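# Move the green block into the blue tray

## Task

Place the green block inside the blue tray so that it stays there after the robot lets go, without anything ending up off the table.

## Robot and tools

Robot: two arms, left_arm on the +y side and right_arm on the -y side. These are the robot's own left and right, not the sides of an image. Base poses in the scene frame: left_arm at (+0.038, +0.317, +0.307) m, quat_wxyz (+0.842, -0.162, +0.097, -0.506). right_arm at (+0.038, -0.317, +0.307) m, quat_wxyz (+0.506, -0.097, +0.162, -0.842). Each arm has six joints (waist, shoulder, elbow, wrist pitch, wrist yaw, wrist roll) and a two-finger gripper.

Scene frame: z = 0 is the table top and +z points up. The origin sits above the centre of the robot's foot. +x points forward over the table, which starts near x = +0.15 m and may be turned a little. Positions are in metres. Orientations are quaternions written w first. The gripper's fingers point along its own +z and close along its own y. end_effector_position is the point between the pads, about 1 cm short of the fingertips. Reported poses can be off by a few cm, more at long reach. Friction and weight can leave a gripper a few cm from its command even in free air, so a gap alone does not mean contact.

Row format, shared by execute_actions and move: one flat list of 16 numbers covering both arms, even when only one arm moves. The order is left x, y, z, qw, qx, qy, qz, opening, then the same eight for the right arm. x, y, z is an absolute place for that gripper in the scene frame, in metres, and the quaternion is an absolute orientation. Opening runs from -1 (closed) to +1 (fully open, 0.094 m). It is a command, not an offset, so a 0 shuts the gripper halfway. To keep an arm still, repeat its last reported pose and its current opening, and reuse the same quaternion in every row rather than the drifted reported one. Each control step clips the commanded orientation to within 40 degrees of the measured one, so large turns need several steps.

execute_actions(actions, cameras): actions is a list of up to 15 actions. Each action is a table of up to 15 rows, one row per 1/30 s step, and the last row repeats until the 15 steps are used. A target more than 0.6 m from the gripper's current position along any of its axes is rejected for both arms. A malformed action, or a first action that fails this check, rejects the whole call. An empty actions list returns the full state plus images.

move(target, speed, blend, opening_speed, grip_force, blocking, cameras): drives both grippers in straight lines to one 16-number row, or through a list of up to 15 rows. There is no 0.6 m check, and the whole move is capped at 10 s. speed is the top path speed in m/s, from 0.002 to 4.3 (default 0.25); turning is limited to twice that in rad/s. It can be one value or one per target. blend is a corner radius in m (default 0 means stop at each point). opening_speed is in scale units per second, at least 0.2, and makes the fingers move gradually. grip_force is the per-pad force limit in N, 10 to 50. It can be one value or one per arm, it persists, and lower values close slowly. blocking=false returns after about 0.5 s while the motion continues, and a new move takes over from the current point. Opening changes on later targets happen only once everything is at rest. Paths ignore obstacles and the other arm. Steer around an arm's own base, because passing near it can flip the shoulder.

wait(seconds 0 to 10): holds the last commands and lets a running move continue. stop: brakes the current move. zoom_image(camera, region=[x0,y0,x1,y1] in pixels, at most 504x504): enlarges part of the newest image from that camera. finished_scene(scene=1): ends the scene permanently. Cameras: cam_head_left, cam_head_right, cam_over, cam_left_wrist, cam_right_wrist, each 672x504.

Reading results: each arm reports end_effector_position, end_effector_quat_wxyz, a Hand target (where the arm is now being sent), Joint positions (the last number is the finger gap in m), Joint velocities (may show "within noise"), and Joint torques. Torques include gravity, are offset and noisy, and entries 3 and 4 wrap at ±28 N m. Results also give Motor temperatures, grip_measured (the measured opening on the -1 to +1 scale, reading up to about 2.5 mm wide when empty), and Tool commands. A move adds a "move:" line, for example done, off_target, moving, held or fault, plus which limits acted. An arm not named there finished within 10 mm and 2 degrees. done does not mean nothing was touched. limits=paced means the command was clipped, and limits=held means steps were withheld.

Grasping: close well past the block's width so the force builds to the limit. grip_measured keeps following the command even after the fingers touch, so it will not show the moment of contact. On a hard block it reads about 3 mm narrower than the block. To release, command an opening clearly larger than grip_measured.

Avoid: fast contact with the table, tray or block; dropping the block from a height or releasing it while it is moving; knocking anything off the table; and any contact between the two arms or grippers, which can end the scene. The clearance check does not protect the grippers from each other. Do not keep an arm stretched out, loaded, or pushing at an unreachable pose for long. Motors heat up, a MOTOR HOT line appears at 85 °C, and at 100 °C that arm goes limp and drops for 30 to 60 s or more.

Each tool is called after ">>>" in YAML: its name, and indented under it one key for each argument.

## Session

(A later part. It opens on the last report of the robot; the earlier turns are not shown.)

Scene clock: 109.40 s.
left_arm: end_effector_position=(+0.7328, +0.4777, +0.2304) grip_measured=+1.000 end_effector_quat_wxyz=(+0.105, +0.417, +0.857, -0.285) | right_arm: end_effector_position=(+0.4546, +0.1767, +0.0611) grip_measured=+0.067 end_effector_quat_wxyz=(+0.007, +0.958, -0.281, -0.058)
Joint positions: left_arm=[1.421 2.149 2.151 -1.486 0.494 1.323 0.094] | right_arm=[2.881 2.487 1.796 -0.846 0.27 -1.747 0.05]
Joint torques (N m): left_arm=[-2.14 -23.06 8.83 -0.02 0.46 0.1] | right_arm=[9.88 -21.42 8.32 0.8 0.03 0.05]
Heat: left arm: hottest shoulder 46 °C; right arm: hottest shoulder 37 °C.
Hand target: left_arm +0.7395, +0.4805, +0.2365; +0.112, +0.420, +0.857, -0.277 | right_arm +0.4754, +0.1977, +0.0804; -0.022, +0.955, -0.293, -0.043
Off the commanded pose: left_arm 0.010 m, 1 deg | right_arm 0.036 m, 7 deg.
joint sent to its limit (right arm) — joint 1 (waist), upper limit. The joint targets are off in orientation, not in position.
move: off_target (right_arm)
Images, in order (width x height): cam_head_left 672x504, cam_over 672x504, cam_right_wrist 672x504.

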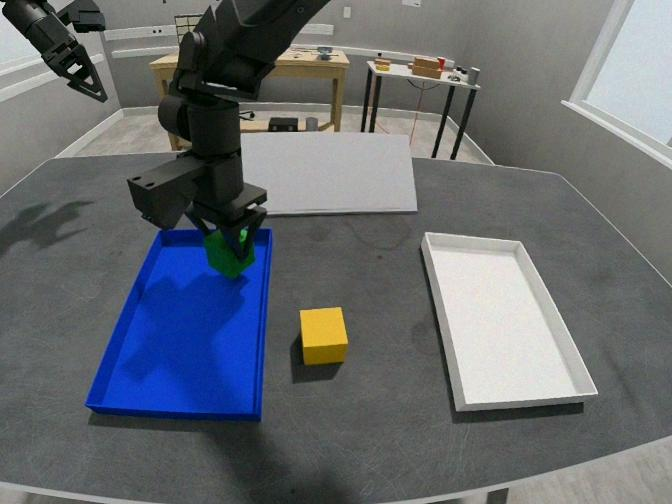

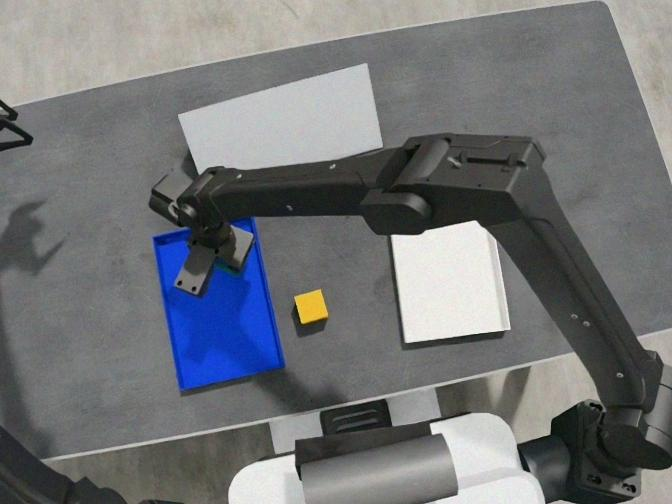

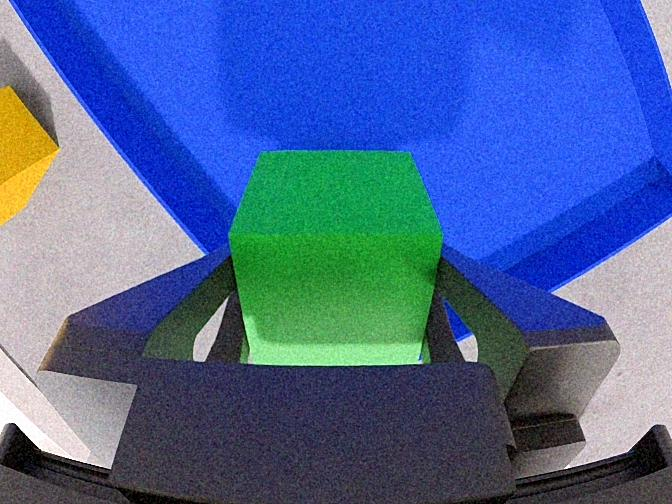

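>>> move:
  target:
    - [0.7397,0.4806,0.2363,0.112,0.420,0.857,-0.277,1,0.460,0.212,0.080,0,0.956,-0.292,0,-0.1]
    - [0.7397,0.4806,0.2363,0.112,0.420,0.857,-0.277,1,0.460,0.212,0.060,0,0.956,-0.292,0,-0.1]
  speed: 0.08
  cameras: ["cam_right_wrist","cam_head_left","cam_head_right"]

Scene clock: 118.43 s.
left_arm: end_effector_position=(+0.7328, +0.4777, +0.2304) grip_measured=+1.000 end_effector_quat_wxyz=(+0.105, +0.417, +0.857, -0.285) | right_arm: end_effector_position=(+0.4451, +0.1899, +0.0490) grip_measured=+0.067 end_effector_quat_wxyz=(-0.013, +0.955, -0.284, -0.083)
Joint positions: left_arm=[1.421 2.149 2.151 -1.486 0.494 1.323 0.094] | right_arm=[2.881 2.515 1.808 -0.815 0.207 -1.745 0.05]
Joint torques (N m): left_arm=[-2.67 -23.18 8.85 0.09 0.46 0.11] | right_arm=[9.82 -20.19 8.29 0.84 -0.03 0.04]
Motor temperatures (°C): left_arm=[33 47 34 30 34 31 30] | right_arm=[36 37 35 31 30 32 33]
Heat: left arm: hottest shoulder 47 °C; right arm: hottest shoulder 37 °C.
Hand target: left_arm +0.7395, +0.4805, +0.2365; +0.112, +0.420, +0.857, -0.277 | right_arm +0.4607, +0.2100, +0.0605; -0.037, +0.953, -0.293, -0.070
Off the commanded pose: left_arm 0.010 m, 1 deg | right_arm 0.029 m, 10 deg.
joint sent to its limit (right arm) — joint 1 (waist), upper limit. The joint targets are off in orientation, not in position.
move: off_target (right_arm)
Images, in order (width x height): cam_head_left 672x504, cam_head_right 672x504, cam_right_wrist 672x504.

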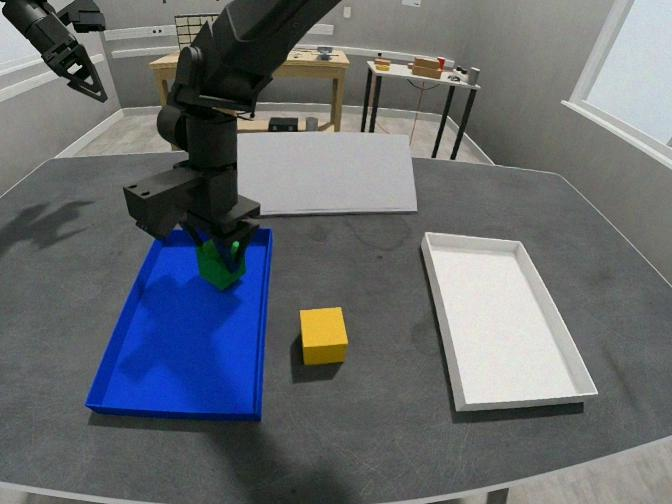

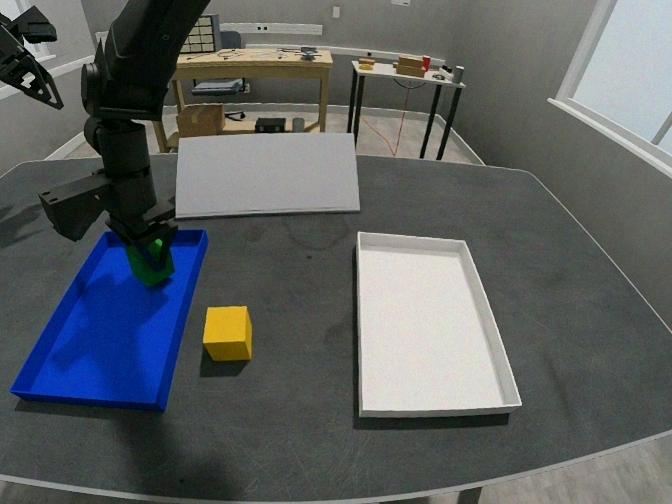

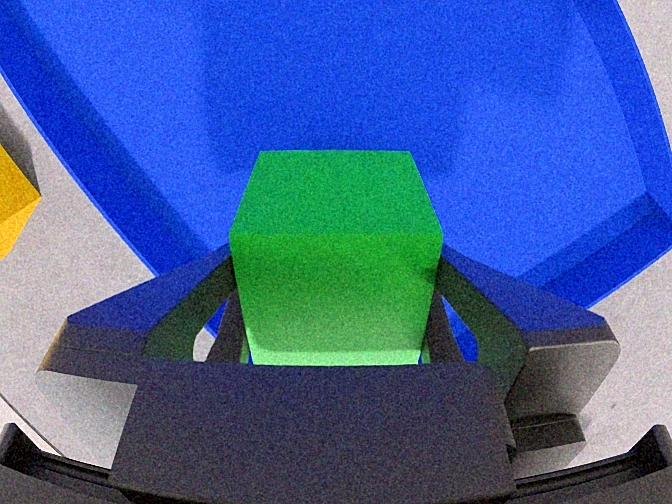

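Lower further slowly, watching for contact.

>>> move:
  target: [0.7397,0.4806,0.2363,0.112,0.420,0.857,-0.277,1,0.460,0.212,0.046,0,0.956,-0.292,0,-0.1]
  speed: 0.05
  cameras: ["cam_right_wrist"]

>>> move:
  target: [0.7397,0.4806,0.2363,0.112,0.420,0.857,-0.277,1,0.460,0.212,0.038,0,0.956,-0.292,0,-0.1]
  speed: 0.05
  cameras: ["cam_right_wrist","cam_head_left"]

Scene clock: 124.83 s.
left_arm: end_effector_position=(+0.7328, +0.4777, +0.2304) grip_measured=+1.000 end_effector_quat_wxyz=(+0.105, +0.417, +0.857, -0.285) | right_arm: end_effector_position=(+0.4459, +0.1903, +0.0359) grip_measured=+0.067 end_effector_quat_wxyz=(-0.007, +0.956, -0.285, -0.070)
Joint positions: left_arm=[1.421 2.149 2.151 -1.486 0.494 1.323 0.094] | right_arm=[2.881 2.543 1.826 -0.803 0.237 -1.745 0.05]
Joint torques (N m): left_arm=[-2.43 -22.89 8.8 0.05 0.46 0.11] | right_arm=[9.93 -20.25 8.16 0.87 -0.01 0.04]
Heat: left arm: hottest shoulder 47 °C; right arm: hottest shoulder 38 °C.
Hand target: left_arm +0.7395, +0.4805, +0.2365; +0.112, +0.420, +0.857, -0.277 | right_arm +0.4606, +0.2101, +0.0464; -0.030, +0.954, -0.293, -0.057
Off the commanded pose: left_arm 0.010 m, 1 deg | right_arm 0.028 m, 8 deg.
joint sent to its limit (right arm) — joint 1 (waist), upper limit. The joint targets are off in orientation, not in position.
move: off_target (right_arm)
Images, in order (width x height): cam_right_wrist 672x504.

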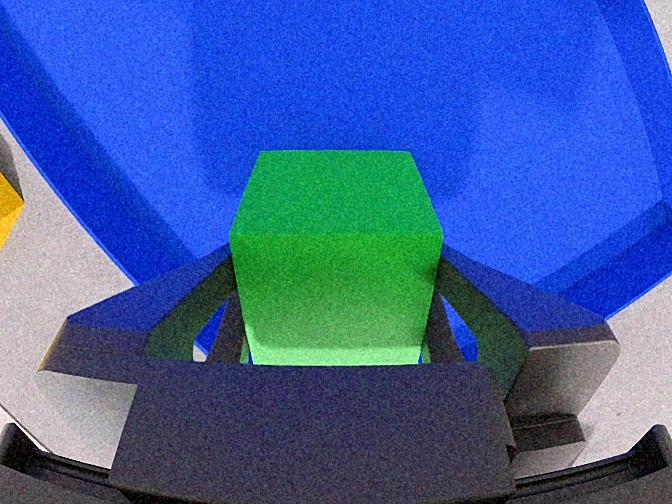

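Scene clock: 126.43 s.
left_arm: end_effector_position=(+0.7328, +0.4777, +0.2304) grip_measured=+1.000 end_effector_quat_wxyz=(+0.105, +0.417, +0.857, -0.285) | right_arm: end_effector_position=(+0.4514, +0.1925, +0.0347) grip_measured=+0.067 end_effector_quat_wxyz=(-0.008, +0.956, -0.286, -0.060)
Joint positions: left_arm=[1.421 2.149 2.151 -1.486 0.494 1.323 0.094] | right_arm=[2.881 2.55 1.839 -0.799 0.253 -1.745 0.05]
Joint torques (N m): left_arm=[-2.67 -22.95 8.81 0.02 0.45 0.14] | right_arm=[9.99 -19.49 7.99 0.96 0.02 0.03]
Heat: left arm: hottest shoulder 47 °C; right arm: hottest shoulder 37 °C.
Hand target: left_arm +0.7395, +0.4805, +0.2365; +0.112, +0.420, +0.857, -0.277 | right_arm +0.4606, +0.2103, +0.0382; -0.026, +0.955, -0.292, -0.050
Off the commanded pose: left_arm 0.010 m, 1 deg | right_arm 0.022 m, 7 deg.
joint sent to its limit (right arm) — joint 1 (waist), upper limit. The joint targets are off in orientation, not in position.
move: off_target (right_arm)
Images, in order (width x height): cam_head_left 672x504, cam_right_wrist 672x504.

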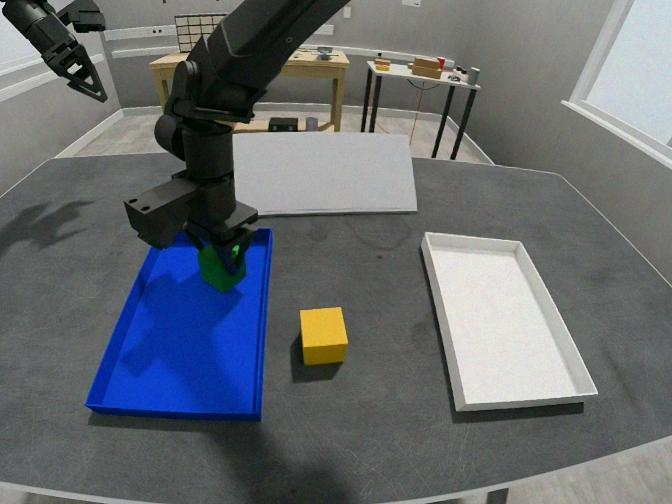

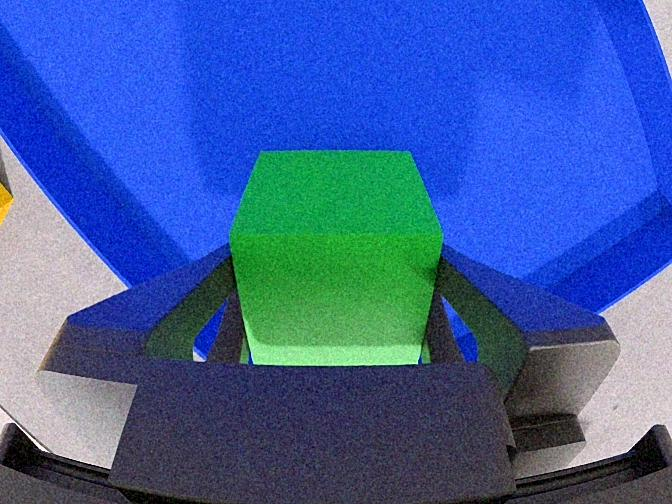

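>>> move:
  target: [0.7397,0.4806,0.2363,0.112,0.420,0.857,-0.277,1,0.460,0.212,0.038,0,0.956,-0.292,0,0.4]
  opening_speed: 0.4
  cameras: ["cam_right_wrist","cam_head_left"]

Scene clock: 131.33 s.
left_arm: end_effector_position=(+0.7328, +0.4777, +0.2304) grip_measured=+1.000 end_effector_quat_wxyz=(+0.105, +0.417, +0.857, -0.285) | right_arm: end_effector_position=(+0.4483, +0.1917, +0.0297) grip_measured=+0.396 end_effector_quat_wxyz=(-0.005, +0.957, -0.285, -0.061)
Joint positions: left_arm=[1.421 2.149 2.151 -1.486 0.494 1.323 0.094] | right_arm=[2.881 2.559 1.84 -0.797 0.254 -1.745 0.066]
Joint torques (N m): left_arm=[-2.49 -23.18 8.87 0.06 0.45 0.12] | right_arm=[10.05 -20.19 7.92 0.87 -0.01 0.03]
Heat: left arm: hottest shoulder 47 °C; right arm: hottest shoulder 37 °C.
Hand target: left_arm +0.7395, +0.4805, +0.2365; +0.112, +0.420, +0.857, -0.277 | right_arm +0.4607, +0.2102, +0.0382; -0.026, +0.955, -0.293, -0.050
Off the commanded pose: left_arm 0.010 m, 1 deg | right_arm 0.025 m, 7 deg.
joint sent to its limit (right arm) — joint 1 (waist), upper limit. The joint targets are off in orientation, not in position.
move: off_target (right_arm)
Images, in order (width x height): cam_head_left 672x504, cam_right_wrist 672x504.

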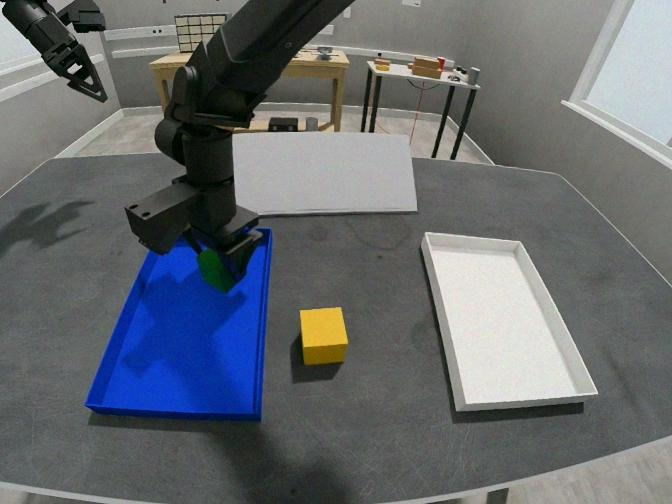

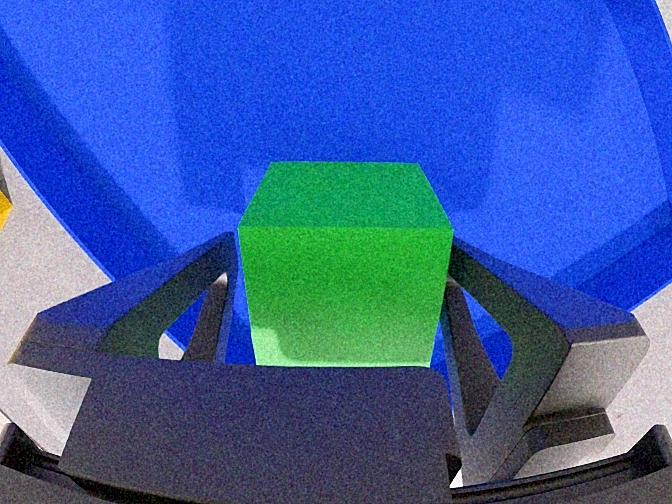

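>>> move:
  target:
    - [0.7397,0.4806,0.2363,0.112,0.420,0.857,-0.277,1,0.458,0.211,0.040,0,0.956,-0.292,0,0.75]
    - [0.7397,0.4806,0.2363,0.112,0.420,0.857,-0.277,1,0.460,0.205,0.16,0,0.956,-0.292,0,0.75]
  speed: [0.08,0.1]
  opening_speed: 0.5
  cameras: ["cam_right_wrist","cam_head_left"]

Scene clock: 137.47 s.
left_arm: end_effector_position=(+0.7328, +0.4777, +0.2304) grip_measured=+1.000 end_effector_quat_wxyz=(+0.105, +0.417, +0.857, -0.285) | right_arm: end_effector_position=(+0.4655, +0.2018, +0.1500) grip_measured=+0.747 end_effector_quat_wxyz=(-0.077, +0.943, -0.289, -0.148)
Joint positions: left_arm=[1.421 2.149 2.151 -1.486 0.494 1.323 0.094] | right_arm=[2.881 2.342 1.778 -0.901 0.032 -1.745 0.082]
Joint torques (N m): left_arm=[-2.49 -23.24 8.85 0.09 0.46 0.13] | right_arm=[9.7 -21.54 5.27 0.16 -0.3 0]
Heat: left arm: hottest shoulder 47 °C; right arm: hottest shoulder 37 °C.
Hand target: left_arm +0.7395, +0.4805, +0.2365; +0.112, +0.420, +0.857, -0.277 | right_arm +0.4614, +0.2039, +0.1592; -0.077, +0.943, -0.287, -0.150
Off the commanded pose: left_arm 0.010 m, 1 deg | right_arm 0.012 m, 19 deg.
joint sent to its limit (right arm) — joint 1 (waist), upper limit. The joint targets are off in orientation, not in position.
move: off_target (right_arm)
Images, in order (width x height): cam_head_left 672x504, cam_right_wrist 672x504.

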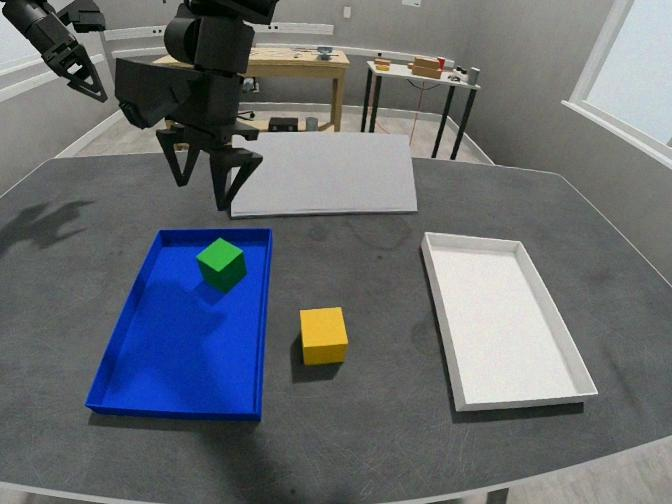

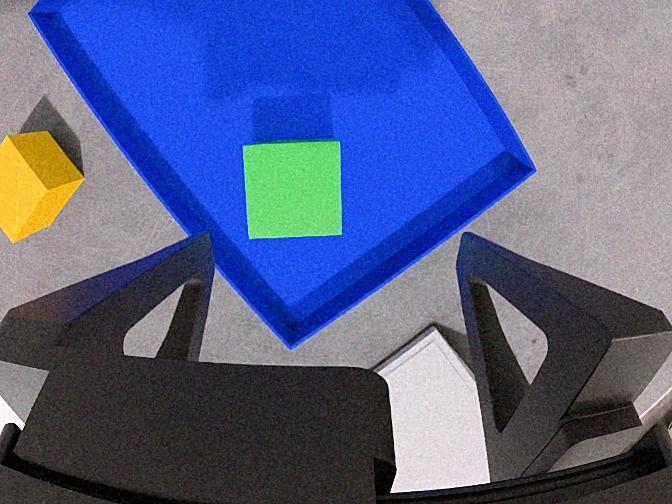

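>>> finished_scene:

The scene is finished: the task was done.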